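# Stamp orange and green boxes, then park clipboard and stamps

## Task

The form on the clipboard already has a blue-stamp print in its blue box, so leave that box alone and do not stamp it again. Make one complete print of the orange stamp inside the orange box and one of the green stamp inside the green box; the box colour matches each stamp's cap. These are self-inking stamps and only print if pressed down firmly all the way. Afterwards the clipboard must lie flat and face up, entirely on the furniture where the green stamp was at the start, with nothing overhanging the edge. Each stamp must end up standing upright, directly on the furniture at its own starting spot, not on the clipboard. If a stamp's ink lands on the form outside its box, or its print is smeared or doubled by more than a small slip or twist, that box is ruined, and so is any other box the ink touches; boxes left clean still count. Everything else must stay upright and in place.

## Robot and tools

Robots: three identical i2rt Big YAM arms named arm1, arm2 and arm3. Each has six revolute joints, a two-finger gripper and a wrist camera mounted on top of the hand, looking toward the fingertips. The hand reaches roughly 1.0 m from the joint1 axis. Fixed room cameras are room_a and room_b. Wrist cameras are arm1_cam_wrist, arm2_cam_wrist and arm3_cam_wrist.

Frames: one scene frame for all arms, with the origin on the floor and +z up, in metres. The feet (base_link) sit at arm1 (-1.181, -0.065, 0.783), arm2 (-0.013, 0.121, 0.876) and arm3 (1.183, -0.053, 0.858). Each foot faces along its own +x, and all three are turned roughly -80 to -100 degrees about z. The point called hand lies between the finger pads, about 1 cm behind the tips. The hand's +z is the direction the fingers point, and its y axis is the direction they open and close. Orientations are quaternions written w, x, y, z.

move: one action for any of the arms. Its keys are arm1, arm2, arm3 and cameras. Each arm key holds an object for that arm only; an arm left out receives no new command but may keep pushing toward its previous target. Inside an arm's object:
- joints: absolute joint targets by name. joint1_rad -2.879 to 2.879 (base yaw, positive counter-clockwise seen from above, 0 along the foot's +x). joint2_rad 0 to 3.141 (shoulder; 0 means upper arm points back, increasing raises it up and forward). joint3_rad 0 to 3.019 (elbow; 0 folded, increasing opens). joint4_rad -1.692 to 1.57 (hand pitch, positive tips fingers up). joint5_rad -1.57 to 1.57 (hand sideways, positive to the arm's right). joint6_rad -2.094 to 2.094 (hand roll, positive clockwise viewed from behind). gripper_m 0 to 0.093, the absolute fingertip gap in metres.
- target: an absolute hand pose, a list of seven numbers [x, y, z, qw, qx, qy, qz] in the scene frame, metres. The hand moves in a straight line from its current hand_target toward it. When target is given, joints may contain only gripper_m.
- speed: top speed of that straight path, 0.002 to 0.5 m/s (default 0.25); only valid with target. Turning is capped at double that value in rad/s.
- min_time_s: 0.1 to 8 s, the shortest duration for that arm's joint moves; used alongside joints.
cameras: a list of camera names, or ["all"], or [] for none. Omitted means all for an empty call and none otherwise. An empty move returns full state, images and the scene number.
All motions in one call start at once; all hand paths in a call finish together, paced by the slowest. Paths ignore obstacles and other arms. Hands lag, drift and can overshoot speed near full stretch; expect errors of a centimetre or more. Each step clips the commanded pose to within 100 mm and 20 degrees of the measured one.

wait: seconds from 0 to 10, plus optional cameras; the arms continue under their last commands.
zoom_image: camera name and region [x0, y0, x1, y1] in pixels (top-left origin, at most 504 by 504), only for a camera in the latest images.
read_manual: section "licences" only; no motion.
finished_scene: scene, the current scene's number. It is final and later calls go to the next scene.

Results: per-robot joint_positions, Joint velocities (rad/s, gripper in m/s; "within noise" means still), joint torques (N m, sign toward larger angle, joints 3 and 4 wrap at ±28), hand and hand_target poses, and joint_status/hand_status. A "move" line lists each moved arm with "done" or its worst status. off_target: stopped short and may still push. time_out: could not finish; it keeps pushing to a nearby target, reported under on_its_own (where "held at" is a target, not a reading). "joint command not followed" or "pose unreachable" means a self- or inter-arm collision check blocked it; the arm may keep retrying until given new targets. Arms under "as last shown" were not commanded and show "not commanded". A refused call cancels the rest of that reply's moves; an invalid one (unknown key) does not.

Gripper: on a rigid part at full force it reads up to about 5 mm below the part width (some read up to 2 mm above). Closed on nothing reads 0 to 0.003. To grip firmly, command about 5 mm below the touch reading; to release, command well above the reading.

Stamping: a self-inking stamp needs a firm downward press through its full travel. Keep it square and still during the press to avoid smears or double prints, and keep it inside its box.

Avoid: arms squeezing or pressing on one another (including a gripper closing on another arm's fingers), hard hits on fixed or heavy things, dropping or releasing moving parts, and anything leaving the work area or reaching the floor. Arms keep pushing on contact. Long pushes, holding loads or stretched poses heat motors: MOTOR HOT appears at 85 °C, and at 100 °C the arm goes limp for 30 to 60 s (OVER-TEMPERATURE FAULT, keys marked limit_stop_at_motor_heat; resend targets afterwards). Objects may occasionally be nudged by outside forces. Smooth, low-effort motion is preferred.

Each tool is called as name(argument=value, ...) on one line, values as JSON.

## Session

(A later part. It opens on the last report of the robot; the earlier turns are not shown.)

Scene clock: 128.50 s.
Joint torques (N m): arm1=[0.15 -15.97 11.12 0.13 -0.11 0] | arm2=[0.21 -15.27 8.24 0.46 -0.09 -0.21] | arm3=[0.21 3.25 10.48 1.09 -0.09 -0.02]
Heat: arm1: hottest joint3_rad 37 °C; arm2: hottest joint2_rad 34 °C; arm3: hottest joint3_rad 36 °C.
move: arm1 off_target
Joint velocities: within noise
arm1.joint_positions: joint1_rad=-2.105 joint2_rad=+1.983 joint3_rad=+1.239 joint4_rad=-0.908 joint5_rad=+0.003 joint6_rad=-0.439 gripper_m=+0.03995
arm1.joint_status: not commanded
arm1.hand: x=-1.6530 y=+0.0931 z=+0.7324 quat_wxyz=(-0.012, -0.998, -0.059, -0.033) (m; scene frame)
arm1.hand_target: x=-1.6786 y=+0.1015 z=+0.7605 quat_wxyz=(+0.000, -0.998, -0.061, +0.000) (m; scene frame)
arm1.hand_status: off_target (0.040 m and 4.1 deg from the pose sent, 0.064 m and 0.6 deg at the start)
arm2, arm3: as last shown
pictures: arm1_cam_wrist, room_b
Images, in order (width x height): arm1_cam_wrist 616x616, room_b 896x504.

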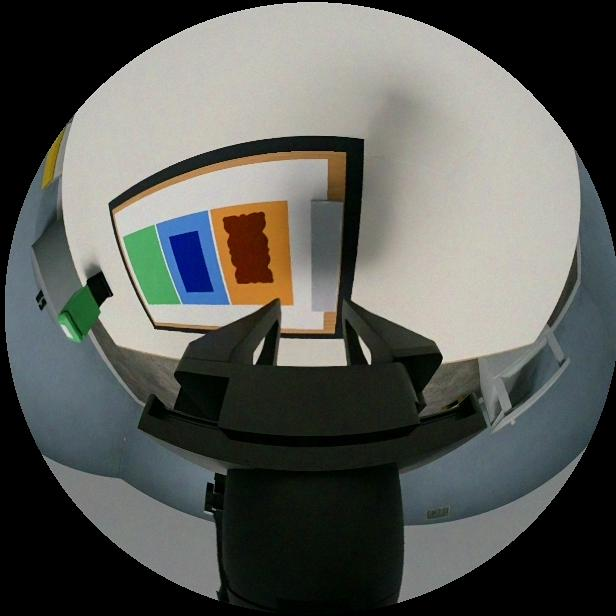

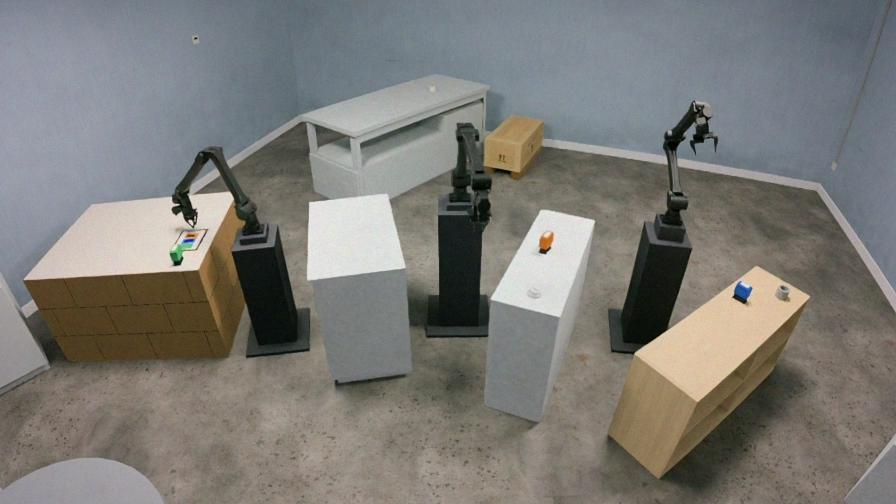

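move(arm1={"joints": {"joint2_rad": 1.70, "joint3_rad": 1.30, "joint4_rad": -1.17}, "min_time_s": 1.5})

move(arm1={"joints": {"joint1_rad": -1.418, "joint2_rad": 1.631, "joint3_rad": 1.22, "joint4_rad": -1.16, "joint5_rad": 0, "joint6_rad": -1.479, "gripper_m": 0.09}, "min_time_s": 2.5}, cameras=["arm1_cam_wrist", "room_b"])

zoom_image(camera="arm1_cam_wrist", region=[180, 130, 430, 380])

Scene clock: 130.77 s.
Joint torques (N m): arm1=[0.56 -13.22 13.5 0.09 -0.12 0.02] | arm2=[0.21 -15.33 8.21 0.46 -0.09 -0.22] | arm3=[-0.03 3.25 10.55 0.96 -0.11 -0.02]
Heat: arm1: hottest joint3_rad 37 °C; arm2: hottest joint2_rad 34 °C; arm3: hottest joint3_rad 36 °C.
move: arm1 done
Joint velocities: within noise
arm1.joint_positions: joint1_rad=-2.105 joint2_rad=+1.722 joint3_rad=+1.239 joint4_rad=-1.163 joint5_rad=+0.003 joint6_rad=-0.439 gripper_m=+0.03995
arm1.joint_status: all done
arm1.hand: x=-1.6224 y=+0.0830 z=+0.8579 quat_wxyz=(-0.011, -0.998, -0.059, -0.030) (m; scene frame)
arm1.hand_target: x=-1.6452 y=+0.0904 z=+0.8885 quat_wxyz=(+0.002, -0.998, -0.061, +0.005) (m; scene frame)
arm1.hand_status: not commanded
arm2, arm3: as last shown
pictures: none

Scene clock: 134.03 s.
Joint torques (N m): arm1=[0.44 -13.16 7.87 0.58 -0.14 -0.09] | arm2=[0.26 -15.38 8.23 0.46 -0.09 -0.21] | arm3=[-0.21 3.43 10.48 1.07 -0.08 0]
Heat: arm1: hottest joint3_rad 37 °C; arm2: hottest joint2_rad 34 °C; arm3: hottest joint3_rad 36 °C.
move: arm1 done
Joint velocities: within noise
arm1.joint_positions: joint1_rad=-1.420 joint2_rad=+1.659 joint3_rad=+1.227 joint4_rad=-1.163 joint5_rad=+0.002 joint6_rad=-1.466 gripper_m=+0.08992
arm1.joint_status: all done
arm1.hand: x=-1.6140 y=-0.2295 z=+0.8807 quat_wxyz=(-0.001, -0.610, -0.793, -0.009) (m; scene frame)
arm1.hand_target: x=-1.6125 y=-0.2300 z=+0.8904 quat_wxyz=(+0.005, -0.604, -0.797, +0.002) (m; scene frame)
arm1.hand_status: not commanded
arm2, arm3: as last shown
pictures: arm1_cam_wrist, room_b
Images, in order (width x height): arm1_cam_wrist 616x616, room_b 896x504.

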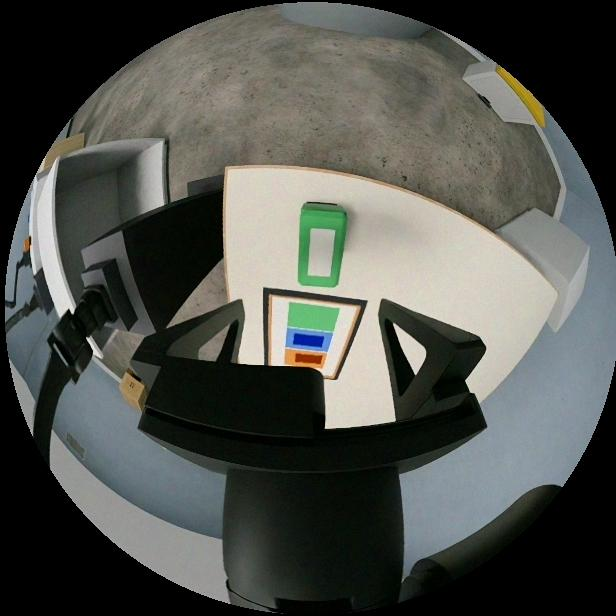

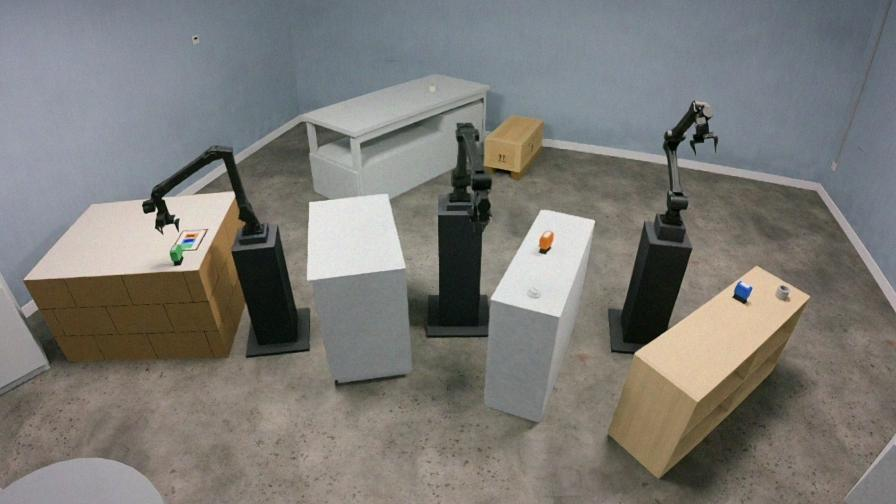

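Scaled by 2.016 from the camera's 616x616 image, which has a finer 880x880 frame.

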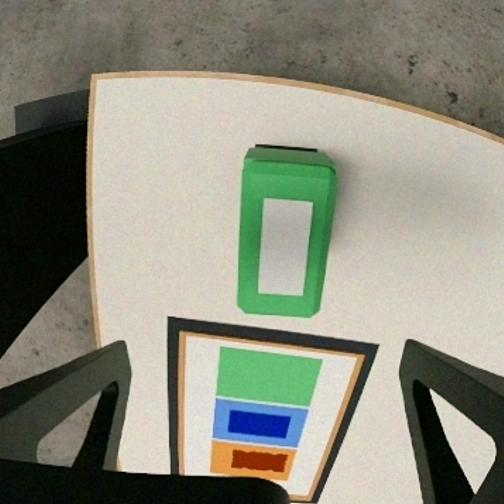

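move(arm1={"target": [-1.623, -0.231, 0.81, 0, 0.6225, 0.7826, 0], "speed": 0.12, "joints": {"gripper_m": 0.085}}, cameras=["arm1_cam_wrist"])

zoom_image(camera="arm1_cam_wrist", region=[180, 130, 430, 380])

Scene clock: 136.13 s.
Joint torques (N m): arm1=[0.09 -11.28 7.58 0.92 -0.19 0.17] | arm2=[0.21 -15.27 8.24 0.44 -0.08 -0.21] | arm3=[-0.21 3.25 10.5 1.01 -0.11 -0.01]
Heat: arm1: hottest joint3_rad 37 °C; arm2: hottest joint2_rad 34 °C; arm3: hottest joint3_rad 36 °C.
move: arm1 done
Joint velocities: within noise
arm1.joint_positions: joint1_rad=-1.420 joint2_rad=+1.759 joint3_rad=+1.157 joint4_rad=-0.980 joint5_rad=-0.004 joint6_rad=-1.452 gripper_m=+0.08509
arm1.joint_status: all done
arm1.hand: x=-1.6219 y=-0.2330 z=+0.8126 quat_wxyz=(+0.001, -0.615, -0.788, -0.001) (m; scene frame)
arm1.hand_target: x=-1.6230 y=-0.2310 z=+0.8101 quat_wxyz=(+0.000, -0.623, -0.783, +0.000) (m; scene frame)
arm1.hand_status: done (0.003 m and 1.1 deg from the pose sent, 0.071 m and 2.1 deg at the start)
arm2, arm3: as last shown
pictures: arm1_cam_wrist
Images, in order (width x height): arm1_cam_wrist 616x616.

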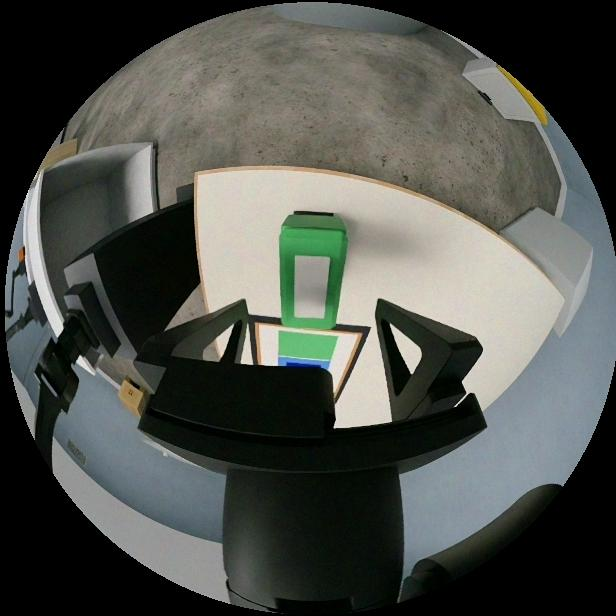

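Scaled by 2.016 from the camera's 616x616 image, which has a finer 880x880 frame.

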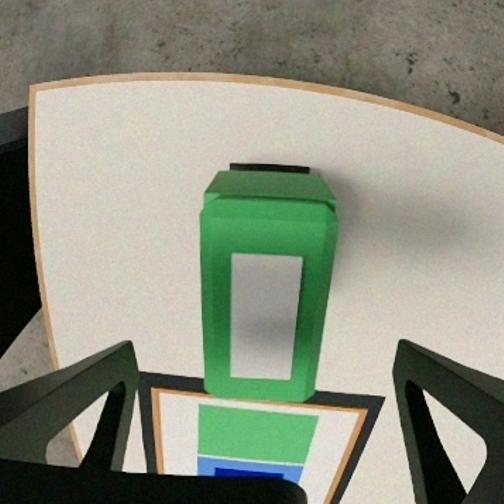

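move(arm1={"target": [-1.622, -0.236, 0.748, 0, 0.638, 0.770, 0], "speed": 0.06, "joints": {"gripper_m": 0.08}}, cameras=["arm1_cam_wrist"])

zoom_image(camera="arm1_cam_wrist", region=[180, 130, 430, 380])

Scene clock: 138.13 s.
Joint torques (N m): arm1=[0.97 -11.4 6.52 0.9 -0.17 0.17] | arm2=[0.21 -15.33 8.24 0.42 -0.09 -0.22] | arm3=[0.03 3.08 10.45 0.96 -0.13 -0.04]
Heat: arm1: hottest joint3_rad 37 °C; arm2: hottest joint2_rad 34 °C; arm3: hottest joint3_rad 36 °C.
move: arm1 done
Joint velocities: within noise
arm1.joint_positions: joint1_rad=-1.420 joint2_rad=+1.860 joint3_rad=+1.113 joint4_rad=-0.827 joint5_rad=-0.004 joint6_rad=-1.401 gripper_m=+0.08008
arm1.joint_status: all done
arm1.hand: x=-1.6251 y=-0.2339 z=+0.7534 quat_wxyz=(+0.002, -0.635, -0.772, +0.002) (m; scene frame)
arm1.hand_target: x=-1.6221 y=-0.2360 z=+0.7481 quat_wxyz=(+0.000, -0.638, -0.770, +0.000) (m; scene frame)
arm1.hand_status: done (0.007 m and 0.5 deg from the pose sent, 0.065 m and 3.4 deg at the start)
arm2.joint_positions: joint1_rad=+0.104 joint2_rad=+1.863 joint3_rad=+1.702 joint4_rad=-1.392 joint5_rad=-0.001 joint6_rad=+0.012 gripper_m=+0.03991
arm2.joint_status: not commanded
arm2.hand: x=+0.0582 y=-0.4519 z=+1.0399 quat_wxyz=(-0.007, -0.666, -0.746, +0.005) (m; scene frame)
arm2.hand_target: x=+0.0554 y=-0.4493 z=+1.0463 quat_wxyz=(-0.008, -0.663, -0.748, +0.007) (m; scene frame)
arm2.hand_status: not commanded
arm3: as last shown
pictures: arm1_cam_wrist
Images, in order (width x height): arm1_cam_wrist 616x616.

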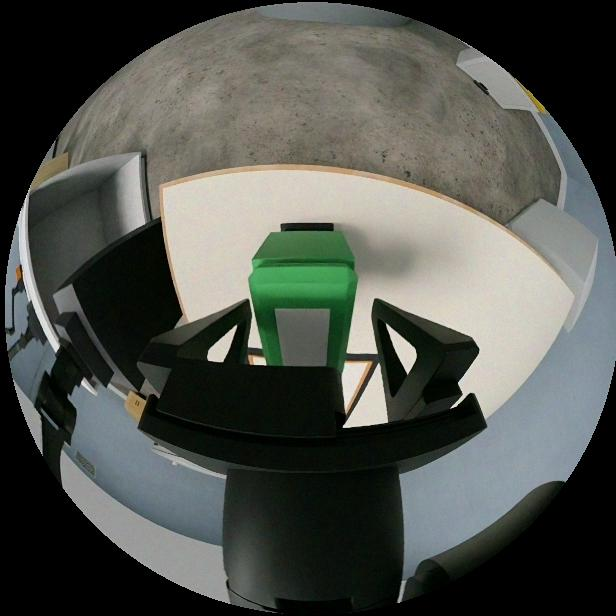

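Scaled by 2.016 from the camera's 616x616 image, which has a finer 880x880 frame.

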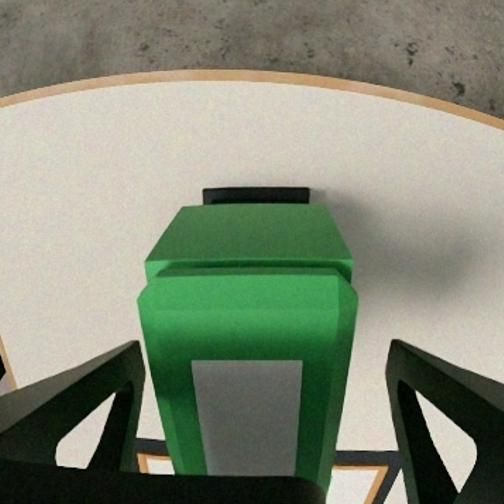

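move(arm1={"target": [-1.617, -0.235, 0.744, 0, 0.638, 0.770, 0], "speed": 0.05, "joints": {"gripper_m": 0.06}}, cameras=["arm1_cam_wrist"])

zoom_image(camera="arm1_cam_wrist", region=[180, 130, 430, 380])

Scene clock: 139.37 s.
Joint torques (N m): arm1=[1.2 -11.46 6.28 0.81 -0.18 0.17] | arm2=[0.21 -15.27 8.2 0.46 -0.09 -0.21] | arm3=[-0.38 3.25 10.51 1.09 -0.11 -0.02]
Heat: arm1: hottest joint3_rad 37 °C; arm2: hottest joint2_rad 34 °C; arm3: hottest joint3_rad 36 °C.
move: arm1 done
Joint velocities: within noise
arm1.joint_positions: joint1_rad=-1.420 joint2_rad=+1.860 joint3_rad=+1.096 joint4_rad=-0.811 joint5_rad=-0.004 joint6_rad=-1.399 gripper_m=+0.06008
arm1.joint_status: all done
arm1.hand: x=-1.6208 y=-0.2322 z=+0.7486 quat_wxyz=(+0.002, -0.636, -0.772, +0.001) (m; scene frame)
arm1.hand_target: x=-1.6170 y=-0.2349 z=+0.7441 quat_wxyz=(+0.000, -0.638, -0.770, +0.000) (m; scene frame)
arm1.hand_status: done (0.007 m and 0.4 deg from the pose sent, 0.012 m and 0.5 deg at the start)
arm2, arm3: as last shown
pictures: arm1_cam_wrist
Images, in order (width x height): arm1_cam_wrist 616x616.

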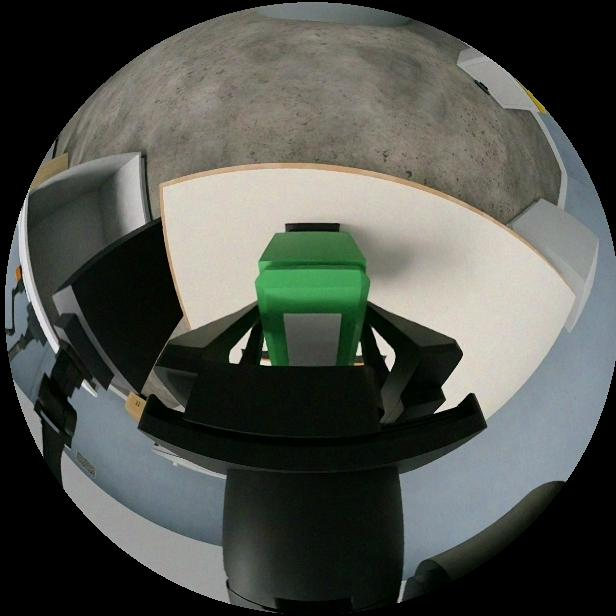

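Scaled by 2.016 from the camera's 616x616 image, which has a finer 880x880 frame.

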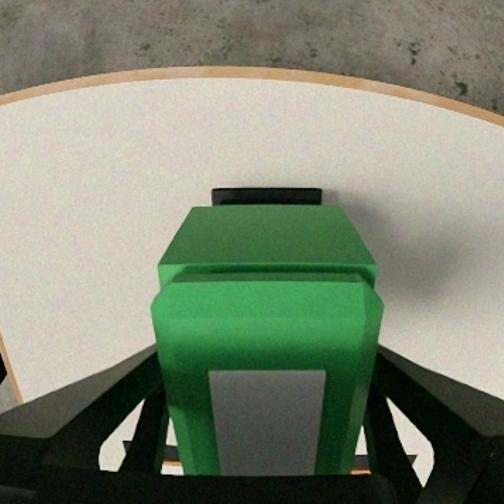

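move(arm1={"joints": {"gripper_m": 0.03}}, cameras=["arm1_cam_wrist"])

zoom_image(camera="arm1_cam_wrist", region=[180, 130, 430, 380])

Scene clock: 140.03 s.
Joint torques (N m): arm1=[1.14 -11.52 6.28 0.8 -0.17 0.19] | arm2=[0.26 -15.33 8.24 0.44 -0.09 -0.21] | arm3=[-0.38 3.31 10.44 1.01 -0.09 -0.02]
Heat: arm1: hottest joint3_rad 37 °C; arm2: hottest joint2_rad 34 °C; arm3: hottest joint3_rad 36 °C.
move: arm1 off_target
Joint velocities: within noise
arm1.joint_positions: joint1_rad=-1.420 joint2_rad=+1.860 joint3_rad=+1.096 joint4_rad=-0.810 joint5_rad=-0.004 joint6_rad=-1.398 gripper_m=+0.04582
arm1.joint_status: gripper_m off_target (ended at +0.04585, target +0.03000)
arm1.hand: x=-1.6209 y=-0.2322 z=+0.7487 quat_wxyz=(+0.002, -0.636, -0.772, +0.002) (m; scene frame)
arm1.hand_target: x=-1.6171 y=-0.2349 z=+0.7441 quat_wxyz=(+0.000, -0.638, -0.770, +0.000) (m; scene frame)
arm1.hand_status: not commanded
arm2: as last shown
arm3.joint_positions: joint1_rad=+0.095 joint2_rad=+0.640 joint3_rad=+1.422 joint4_rad=-1.608 joint5_rad=-0.065 joint6_rad=+0.429 gripper_m=+0.09396
arm3.joint_status: not commanded
arm3.hand: x=+1.1772 y=-0.2489 z=+1.3567 quat_wxyz=(-0.316, -0.798, -0.478, +0.187) (m; scene frame)
arm3.hand_target: x=+1.1773 y=-0.2472 z=+1.3657 quat_wxyz=(-0.324, -0.794, -0.476, +0.193) (m; scene frame)
arm3.hand_status: not commanded
pictures: arm1_cam_wrist
Images, in order (width x height): arm1_cam_wrist 616x616.

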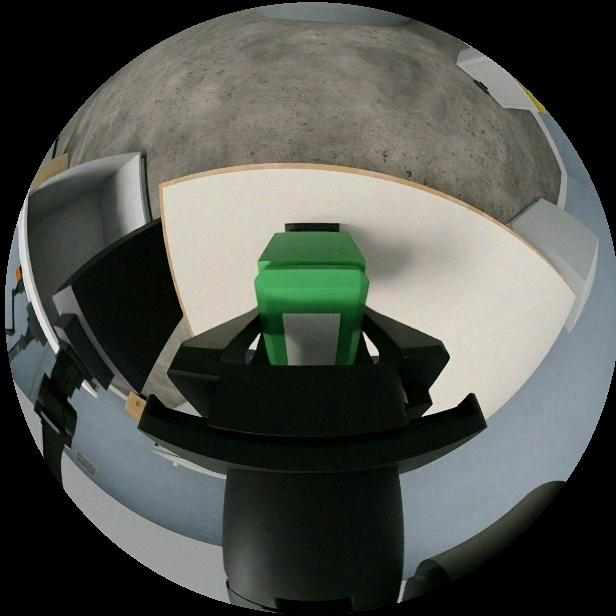

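Scaled by 2.016 from the camera's 616x616 image, which has a finer 880x880 frame.

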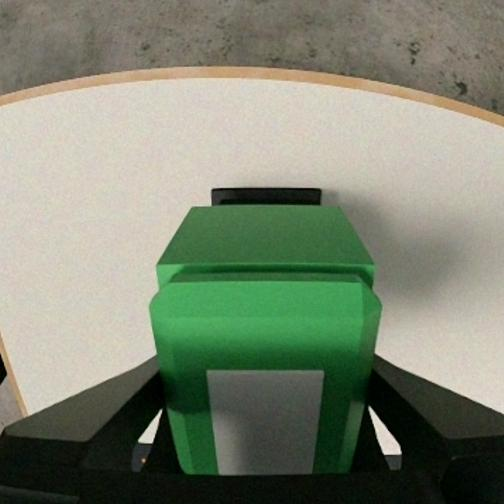

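move(arm1={"target": [-1.622, -0.235, 0.84, 0, 0.638, 0.770, 0], "speed": 0.1})

move(arm1={"joints": {"joint1_rad": -1.762, "joint2_rad": 1.667, "joint3_rad": 1.194, "joint4_rad": -1.098, "joint5_rad": 0, "joint6_rad": -0.096}, "min_time_s": 2.5}, cameras=["arm1_cam_wrist", "room_b"])

zoom_image(camera="arm1_cam_wrist", region=[180, 130, 430, 380])

Scene clock: 142.03 s.
Joint torques (N m): arm1=[0.44 -13.22 12.9 -0.1 -0.16 0.13] | arm2=[0.21 -15.38 8.21 0.42 -0.09 -0.21] | arm3=[-0.21 3.25 10.47 1.07 -0.1 -0.03]
Heat: arm1: hottest joint3_rad 37 °C; arm2: hottest joint2_rad 34 °C; arm3: hottest joint3_rad 36 °C.
move: arm1 off_target
Joint velocities: within noise
arm1.joint_positions: joint1_rad=-1.420 joint2_rad=+1.745 joint3_rad=+1.122 joint4_rad=-1.039 joint5_rad=-0.004 joint6_rad=-1.398 gripper_m=+0.04582
arm1.joint_status: not commanded
arm1.hand: x=-1.5940 y=-0.2224 z=+0.8086 quat_wxyz=(-0.020, -0.636, -0.771, -0.037) (m; scene frame)
arm1.hand_target: x=-1.6202 y=-0.2342 z=+0.8407 quat_wxyz=(+0.000, -0.638, -0.770, +0.000) (m; scene frame)
arm1.hand_status: off_target (0.044 m and 4.8 deg from the pose sent, 0.091 m and 0.4 deg at the start)
arm2, arm3: as last shown
pictures: none

Scene clock: 145.33 s.
Joint torques (N m): arm1=[0.44 -13.63 13.56 0.16 0.02 0.2] | arm2=[0.21 -15.33 8.23 0.46 -0.09 -0.21] | arm3=[-0.09 3.49 10.58 1.05 -0.1 -0.02]
Heat: arm1: hottest joint3_rad 37 °C; arm2: hottest joint2_rad 34 °C; arm3: hottest joint3_rad 36 °C.
move: arm1 done
Joint velocities: within noise
arm1.joint_positions: joint1_rad=-1.758 joint2_rad=+1.702 joint3_rad=+1.128 joint4_rad=-1.091 joint5_rad=-0.002 joint6_rad=-0.109 gripper_m=+0.04582
arm1.joint_status: all done
arm1.hand: x=-1.6170 y=-0.0758 z=+0.8300 quat_wxyz=(-0.001, -0.997, -0.067, -0.042) (m; scene frame)
arm1.hand_target: x=-1.6462 y=-0.0748 z=+0.8662 quat_wxyz=(+0.001, -0.998, -0.059, +0.004) (m; scene frame)
arm1.hand_status: not commanded
arm2, arm3: as last shown
pictures: arm1_cam_wrist, room_b
Images, in order (width x height): arm1_cam_wrist 616x616, room_b 896x504.

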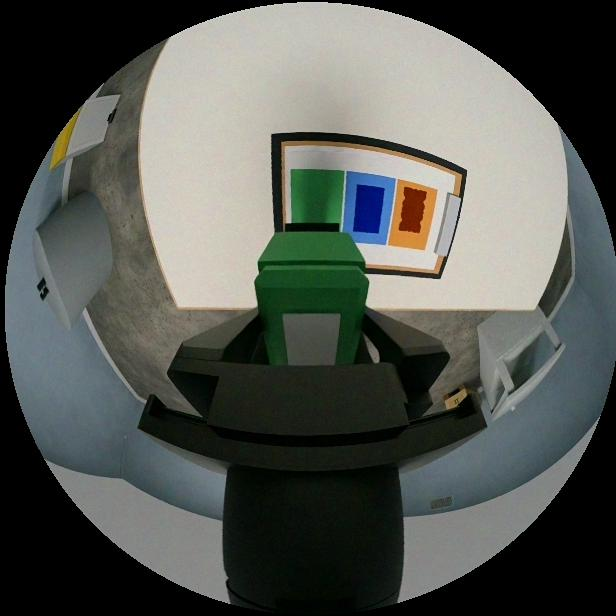

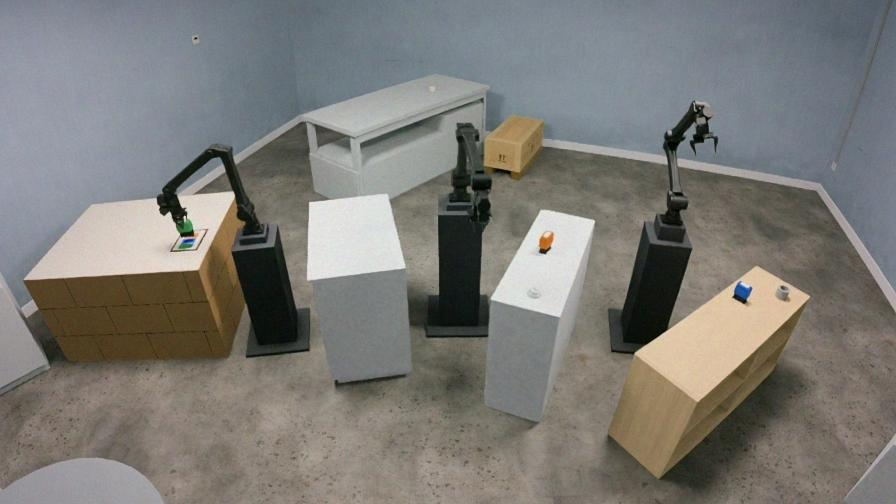

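Scaled by 2.016 from the camera's 616x616 image, which has a finer 880x880 frame.

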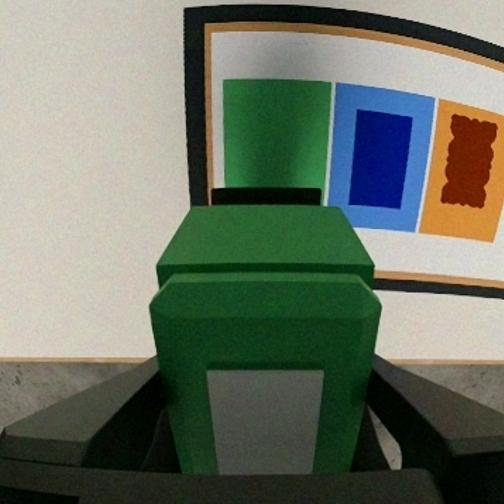

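move(arm1={"target": [-1.650, -0.073, 0.795, 0, 0.9983, 0.0584, 0], "speed": 0.1}, cameras=["arm1_cam_wrist", "room_a"])

zoom_image(camera="arm1_cam_wrist", region=[180, 130, 430, 380])

zoom_image(camera="room_a", region=[560, 130, 680, 250])

Scene clock: 147.00 s.
Joint torques (N m): arm1=[-0.38 -12.04 7.71 0.9 -0.06 0.14] | arm2=[0.21 -15.38 8.24 0.43 -0.09 -0.21] | arm3=[-0.32 3.31 10.51 0.95 -0.1 -0.05]
Heat: arm1: hottest joint3_rad 36 °C; arm2: hottest joint2_rad 34 °C; arm3: hottest joint3_rad 36 °C.
move: arm1 done
Joint velocities: within noise
arm1.joint_positions: joint1_rad=-1.760 joint2_rad=+1.783 joint3_rad=+1.128 joint4_rad=-0.939 joint5_rad=-0.002 joint6_rad=-0.109 gripper_m=+0.04582
arm1.joint_status: not commanded
arm1.hand: x=-1.6465 y=-0.0757 z=+0.7934 quat_wxyz=(+0.000, -0.998, -0.066, -0.006) (m; scene frame)
arm1.hand_target: x=-1.6499 y=-0.0729 z=+0.7950 quat_wxyz=(+0.000, -0.998, -0.058, +0.000) (m; scene frame)
arm1.hand_status: done (0.005 m and 1.2 deg from the pose sent, 0.048 m and 4.9 deg at the start)
arm2, arm3: as last shown
pictures: arm1_cam_wrist, room_a
Images, in order (width x height): arm1_cam_wrist 616x616, room_a 896x504.

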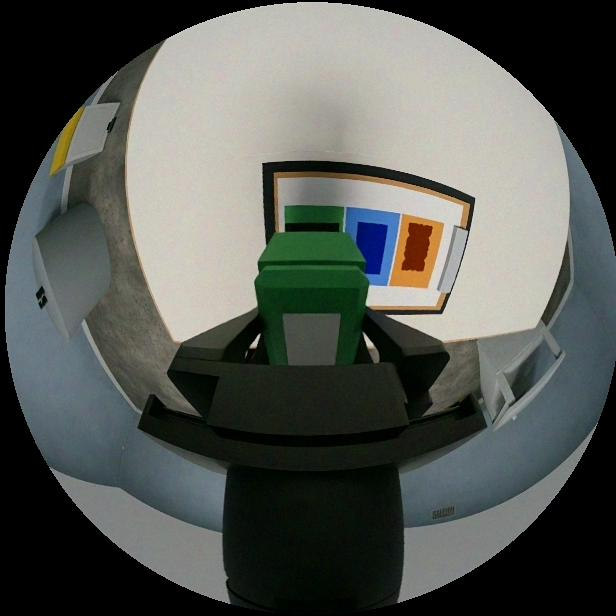

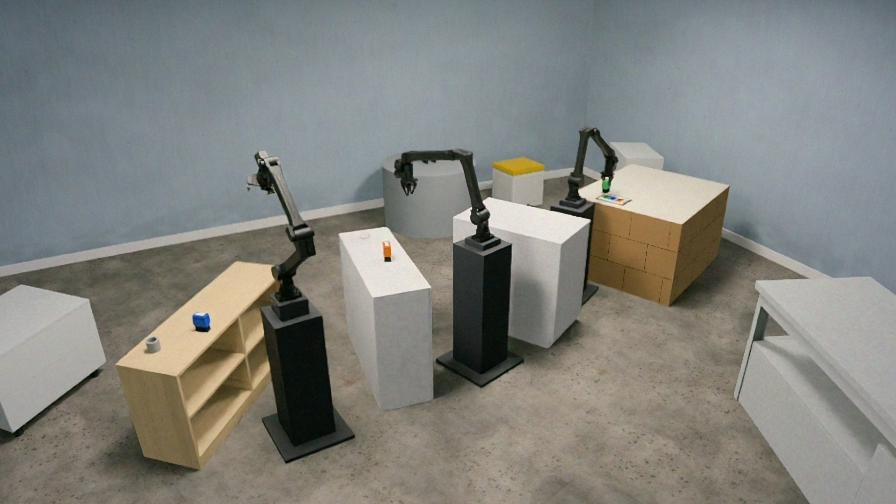

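Scaled by 2.016 from the camera's 616x616 image, which has a finer 880x880 frame.

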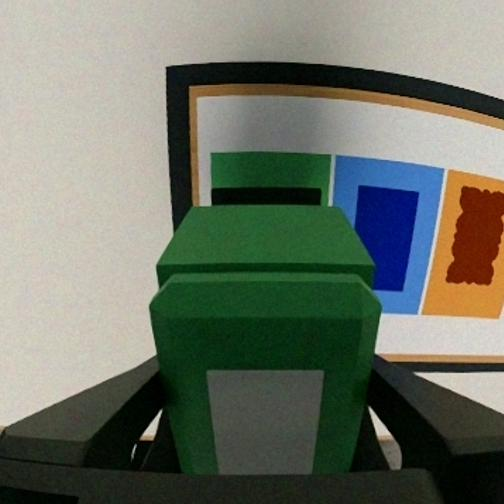

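Scaled by 4.200 from the camera's 896x504 image, which has a finer 1280x720 frame.

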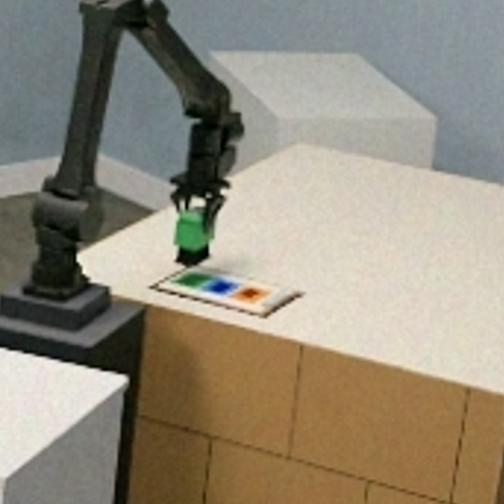

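zoom_image(camera="arm1_cam_wrist", region=[250, 150, 390, 250])

Scaled by 3.600 from the camera's 616x616 image, which has a finer 880x880 frame.

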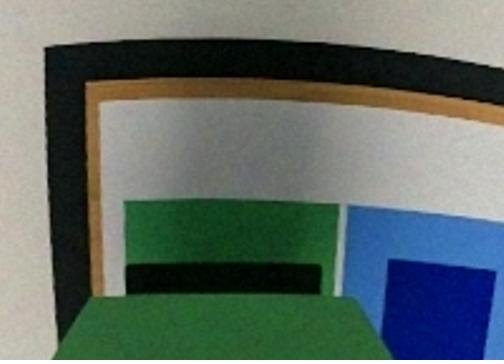

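move(arm1={"target": [-1.6390, -0.0699, 0.763, 0, 0.99889, 0.0471, 0], "speed": 0.05}, cameras=["arm1_cam_wrist"])

zoom_image(camera="arm1_cam_wrist", region=[180, 130, 430, 380])

zoom_image(camera="arm1_cam_wrist", region=[250, 150, 390, 250])

Scene clock: 150.43 s.
Joint torques (N m): arm1=[-0.15 -11.4 6.9 0.9 -0.06 0.2] | arm2=[0.26 -15.33 8.24 0.46 -0.09 -0.21] | arm3=[-0.32 3.08 10.59 1.07 -0.09 -0.03]
Heat: arm1: hottest joint3_rad 36 °C; arm2: hottest joint2_rad 34 °C; arm3: hottest joint3_rad 36 °C.
move: arm1 done
Joint velocities: within noise
arm1.joint_positions: joint1_rad=-1.765 joint2_rad=+1.811 joint3_rad=+1.072 joint4_rad=-0.846 joint5_rad=-0.002 joint6_rad=-0.096 gripper_m=+0.04582
arm1.joint_status: not commanded
arm1.hand: x=-1.6383 y=-0.0732 z=+0.7644 quat_wxyz=(+0.000, -0.998, -0.057, -0.002) (m; scene frame)
arm1.hand_target: x=-1.6389 y=-0.0700 z=+0.7629 quat_wxyz=(+0.000, -0.999, -0.047, +0.000) (m; scene frame)
arm1.hand_status: done (0.004 m and 1.2 deg from the pose sent, 0.032 m and 2.3 deg at the start)
arm2, arm3: as last shown
pictures: arm1_cam_wrist
Images, in order (width x height): arm1_cam_wrist 616x616.

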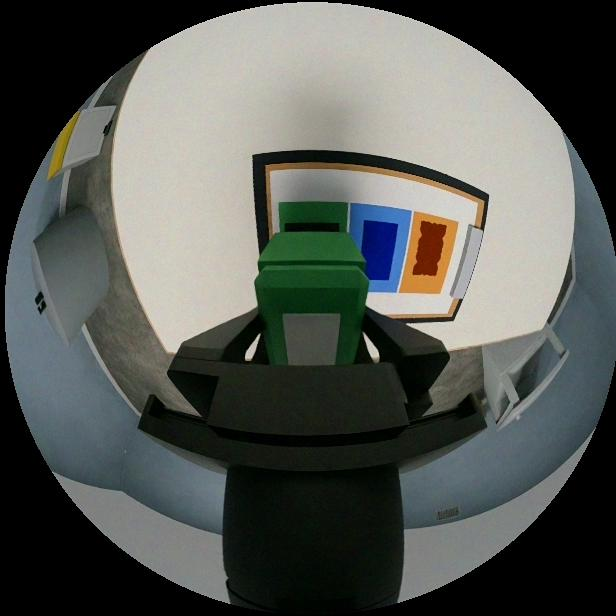

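Scaled by 2.016 from the camera's 616x616 image, which has a finer 880x880 frame.

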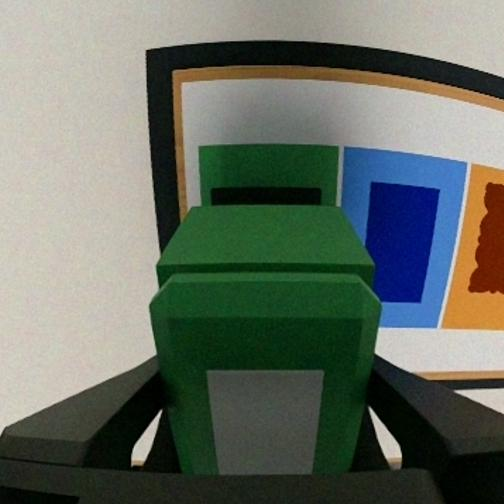

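Scaled by 3.600 from the camera's 616x616 image, which has a finer 880x880 frame.

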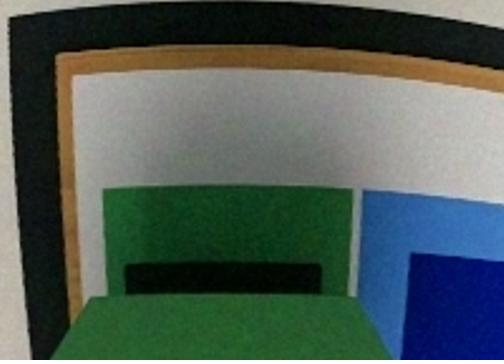

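move(arm1={"target": [-1.6448, -0.0685, 0.760, 0, 0.99889, 0.0471, 0], "speed": 0.04}, cameras=["arm1_cam_wrist"])

zoom_image(camera="arm1_cam_wrist", region=[180, 130, 430, 380])

zoom_image(camera="arm1_cam_wrist", region=[250, 150, 390, 250])

Scene clock: 151.97 s.
Joint torques (N m): arm1=[-0.26 -11.11 8.02 0.81 -0.05 0.17] | arm2=[0.21 -15.27 8.23 0.44 -0.08 -0.22] | arm3=[-0.67 3.31 10.5 0.98 -0.09 -0.04]
Heat: arm1: hottest joint3_rad 36 °C; arm2: hottest joint2_rad 34 °C; arm3: hottest joint3_rad 36 °C.
move: arm1 done
Joint velocities: within noise
arm1.joint_positions: joint1_rad=-1.768 joint2_rad=+1.827 joint3_rad=+1.072 joint4_rad=-0.845 joint5_rad=-0.002 joint6_rad=-0.095 gripper_m=+0.04582
arm1.joint_status: not commanded
arm1.hand: x=-1.6362 y=-0.0716 z=+0.7576 quat_wxyz=(+0.000, -0.998, -0.055, -0.010) (m; scene frame)
arm1.hand_target: x=-1.6446 y=-0.0684 z=+0.7600 quat_wxyz=(+0.000, -0.999, -0.047, +0.000) (m; scene frame)
arm1.hand_status: done (0.009 m and 1.5 deg from the pose sent, 0.009 m and 1.2 deg at the start)
arm2, arm3: as last shown
pictures: arm1_cam_wrist
Images, in order (width x height): arm1_cam_wrist 616x616.

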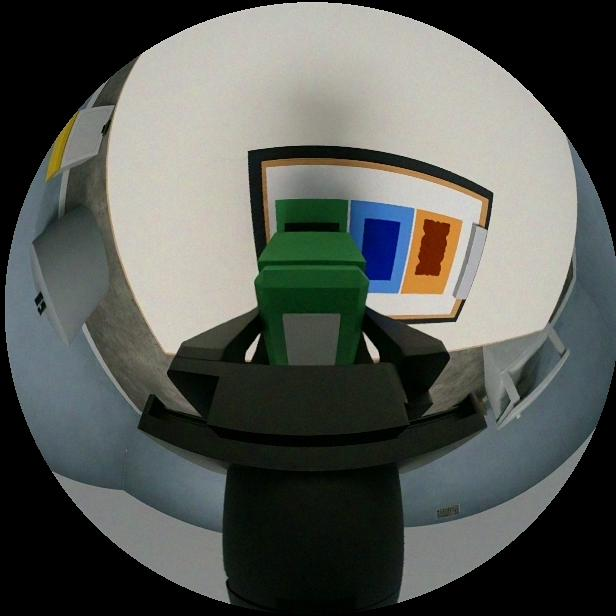

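Scaled by 2.016 from the camera's 616x616 image, which has a finer 880x880 frame.

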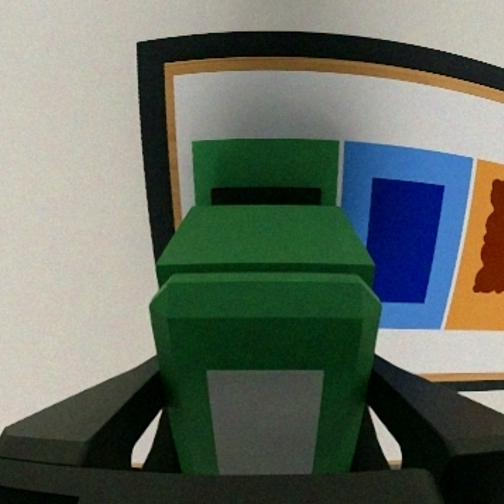

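Scaled by 3.600 from the camera's 616x616 image, which has a finer 880x880 frame.

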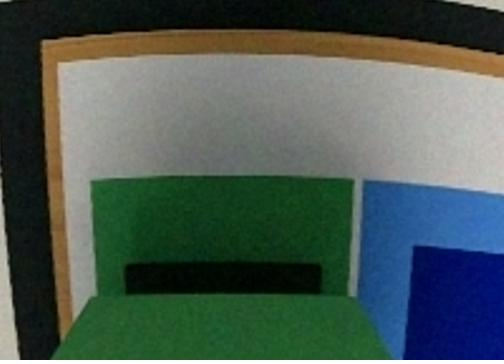

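move(arm1={"target": [-1.665, -0.0685, 0.815, 0, 0.99889, 0.0471, 0], "speed": 0.08})

move(arm1={"target": [-1.6435, -0.0685, 0.763, 0, 0.99889, 0.0471, 0], "speed": 0.05}, cameras=["arm1_cam_wrist"])

zoom_image(camera="arm1_cam_wrist", region=[180, 130, 430, 380])

zoom_image(camera="arm1_cam_wrist", region=[250, 150, 390, 250])

Scene clock: 154.03 s.
Joint torques (N m): arm1=[-0.32 -13.74 12.41 0.03 -0.06 0.13] | arm2=[0.26 -15.27 8.24 0.44 -0.09 -0.21] | arm3=[-0.26 3.31 10.59 1.02 -0.08 -0.02]
Heat: arm1: hottest joint3_rad 36 °C; arm2: hottest joint2_rad 34 °C; arm3: hottest joint3_rad 36 °C.
move: arm1 off_target
Joint velocities: within noise
arm1.joint_positions: joint1_rad=-1.769 joint2_rad=+1.806 joint3_rad=+1.133 joint4_rad=-0.987 joint5_rad=-0.002 joint6_rad=-0.095 gripper_m=+0.04582
arm1.joint_status: not commanded
arm1.hand: x=-1.6340 y=-0.0714 z=+0.7852 quat_wxyz=(-0.001, -0.998, -0.055, -0.040) (m; scene frame)
arm1.hand_target: x=-1.6632 y=-0.0684 z=+0.8157 quat_wxyz=(+0.000, -0.999, -0.047, +0.000) (m; scene frame)
arm1.hand_status: off_target (0.043 m and 4.7 deg from the pose sent, 0.064 m and 1.5 deg at the start)
arm2.joint_positions: joint1_rad=+0.104 joint2_rad=+1.863 joint3_rad=+1.702 joint4_rad=-1.392 joint5_rad=-0.001 joint6_rad=+0.012 gripper_m=+0.03991
arm2.joint_status: not commanded
arm2.hand: x=+0.0582 y=-0.4519 z=+1.0399 quat_wxyz=(-0.007, -0.666, -0.746, +0.005) (m; scene frame)
arm2.hand_target: x=+0.0554 y=-0.4493 z=+1.0463 quat_wxyz=(-0.008, -0.663, -0.748, +0.007) (m; scene frame)
arm2.hand_status: not commanded
arm3: as last shown
pictures: none

Scene clock: 155.77 s.
Joint torques (N m): arm1=[0.03 -11.4 6.87 0.84 -0.08 0.16] | arm2=[0.21 -15.33 8.23 0.43 -0.09 -0.21] | arm3=[-0.32 3.14 10.5 0.92 -0.1 -0.03]
Heat: arm1: hottest joint3_rad 36 °C; arm2: hottest joint2_rad 34 °C; arm3: hottest joint3_rad 36 °C.
move: arm1 done
Joint velocities: within noise
arm1.joint_positions: joint1_rad=-1.769 joint2_rad=+1.820 joint3_rad=+1.087 joint4_rad=-0.851 joint5_rad=-0.002 joint6_rad=-0.095 gripper_m=+0.04582
arm1.joint_status: not commanded
arm1.hand: x=-1.6428 y=-0.0715 z=+0.7644 quat_wxyz=(+0.000, -0.998, -0.055, -0.002) (m; scene frame)
arm1.hand_target: x=-1.6436 y=-0.0685 z=+0.7630 quat_wxyz=(+0.000, -0.999, -0.047, +0.000) (m; scene frame)
arm1.hand_status: done (0.003 m and 1.0 deg from the pose sent, 0.024 m and 4.7 deg at the start)
arm2, arm3: as last shown
pictures: arm1_cam_wrist
Images, in order (width x height): arm1_cam_wrist 616x616.

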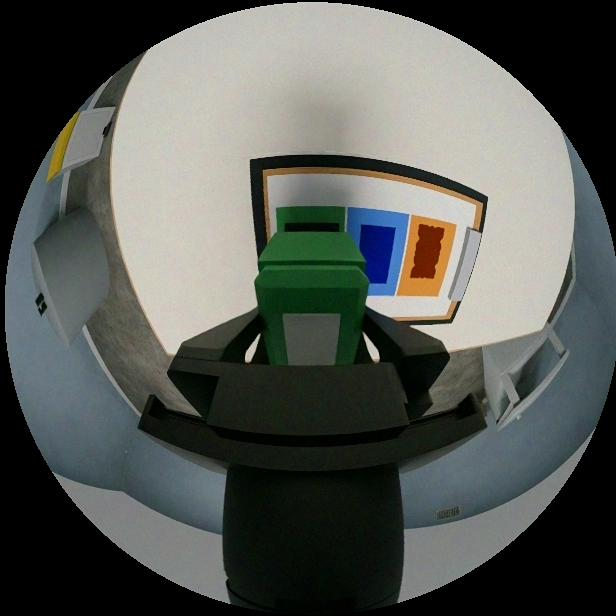

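Scaled by 2.016 from the camera's 616x616 image, which has a finer 880x880 frame.

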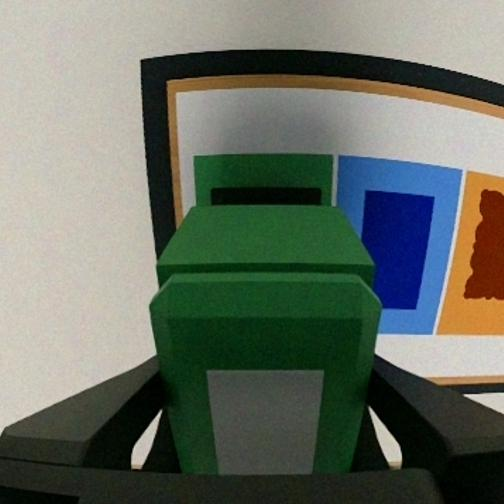

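Scaled by 3.600 from the camera's 616x616 image, which has a finer 880x880 frame.

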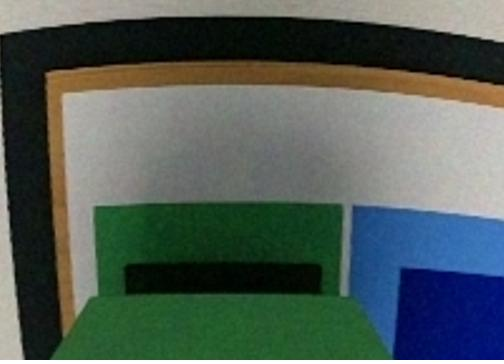

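move(arm1={"joints": {"joint2_rad": 1.8746, "joint3_rad": 1.0564, "joint4_rad": -0.7926}, "min_time_s": 1.2}, cameras=["arm1_cam_wrist"])

zoom_image(camera="arm1_cam_wrist", region=[180, 130, 430, 380])

Scene clock: 158.07 s.
Joint torques (N m): arm1=[-0.09 -8.82 6 1.37 -0.05 0.17] | arm2=[0.21 -15.27 8.21 0.43 -0.08 -0.21] | arm3=[-0.26 2.84 10.47 1.05 -0.08 -0.02]
Heat: arm1: hottest joint3_rad 36 °C; arm2: hottest joint2_rad 34 °C; arm3: hottest joint3_rad 36 °C.
move: arm1 done
Joint velocities: within noise
arm1.joint_positions: joint1_rad=-1.769 joint2_rad=+1.841 joint3_rad=+1.067 joint4_rad=-0.813 joint5_rad=-0.002 joint6_rad=-0.095 gripper_m=+0.04582
arm1.joint_status: all done
arm1.hand: x=-1.6393 y=-0.0713 z=+0.7495 quat_wxyz=(+0.000, -0.998, -0.055, -0.003) (m; scene frame)
arm1.hand_target: x=-1.6330 y=-0.0683 z=+0.7322 quat_wxyz=(-0.001, -0.999, -0.047, -0.015) (m; scene frame)
arm1.hand_status: not commanded
arm2: as last shown
arm3.joint_positions: joint1_rad=+0.095 joint2_rad=+0.640 joint3_rad=+1.422 joint4_rad=-1.608 joint5_rad=-0.065 joint6_rad=+0.429 gripper_m=+0.09396
arm3.joint_status: not commanded
arm3.hand: x=+1.1772 y=-0.2489 z=+1.3567 quat_wxyz=(-0.316, -0.798, -0.478, +0.187) (m; scene frame)
arm3.hand_target: x=+1.1773 y=-0.2472 z=+1.3657 quat_wxyz=(-0.324, -0.794, -0.476, +0.193) (m; scene frame)
arm3.hand_status: not commanded
pictures: arm1_cam_wrist
Images, in order (width x height): arm1_cam_wrist 616x616.

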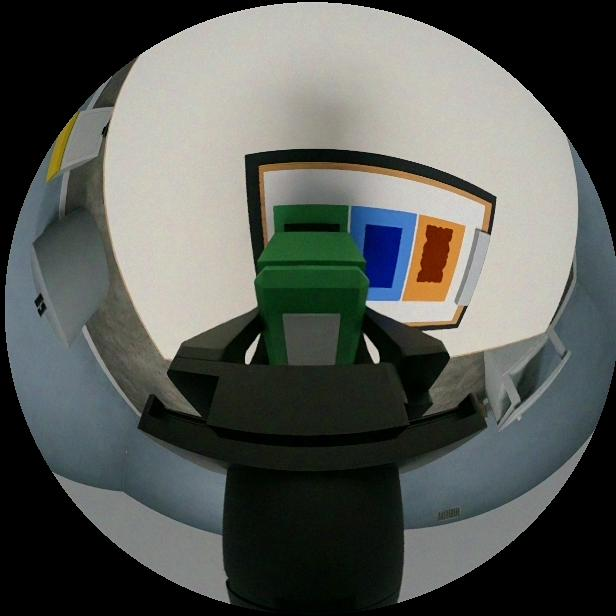

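Scaled by 2.016 from the camera's 616x616 image, which has a finer 880x880 frame.

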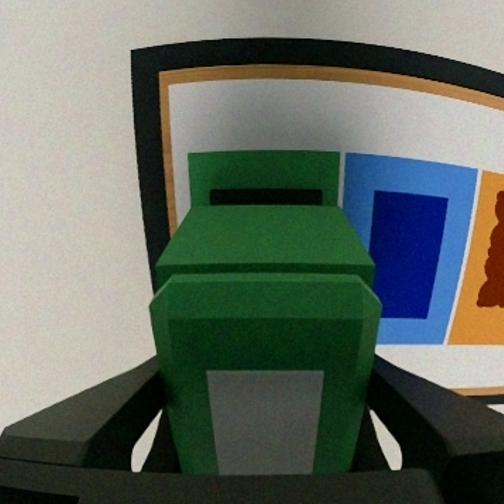

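move(arm1={"joints": {"joint2_rad": 1.917, "joint3_rad": 1.046, "joint4_rad": -0.763}, "min_time_s": 0.8}, cameras=["arm1_cam_wrist"])

zoom_image(camera="arm1_cam_wrist", region=[180, 130, 430, 380])

Scene clock: 160.23 s.
Joint torques (N m): arm1=[-0.32 -8.35 5.31 1.35 -0.07 0.17] | arm2=[0.21 -15.21 8.21 0.43 -0.09 -0.21] | arm3=[-0.03 3.08 10.47 0.9 -0.11 -0.04]
Heat: arm1: hottest joint3_rad 36 °C; arm2: hottest joint2_rad 34 °C; arm3: hottest joint3_rad 36 °C.
move: arm1 done
Joint velocities: within noise
arm1.joint_positions: joint1_rad=-1.769 joint2_rad=+1.872 joint3_rad=+1.062 joint4_rad=-0.782 joint5_rad=-0.002 joint6_rad=-0.095 gripper_m=+0.04582
arm1.joint_status: all done
arm1.hand: x=-1.6388 y=-0.0713 z=+0.7349 quat_wxyz=(+0.000, -0.998, -0.055, -0.006) (m; scene frame)
arm1.hand_target: x=-1.6265 y=-0.0682 z=+0.7111 quat_wxyz=(-0.001, -0.999, -0.047, -0.027) (m; scene frame)
arm1.hand_status: not commanded
arm2, arm3: as last shown
pictures: arm1_cam_wrist
Images, in order (width x height): arm1_cam_wrist 616x616.

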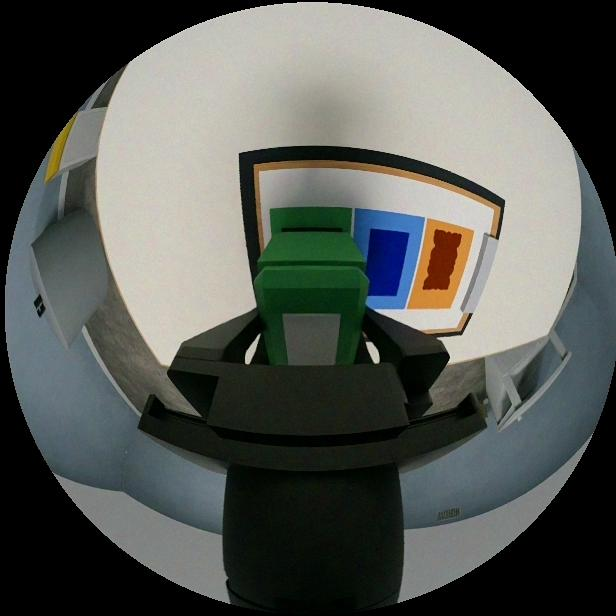

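Scaled by 2.016 from the camera's 616x616 image, which has a finer 880x880 frame.

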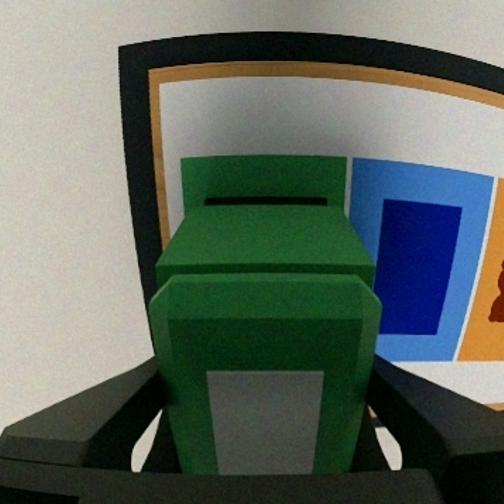

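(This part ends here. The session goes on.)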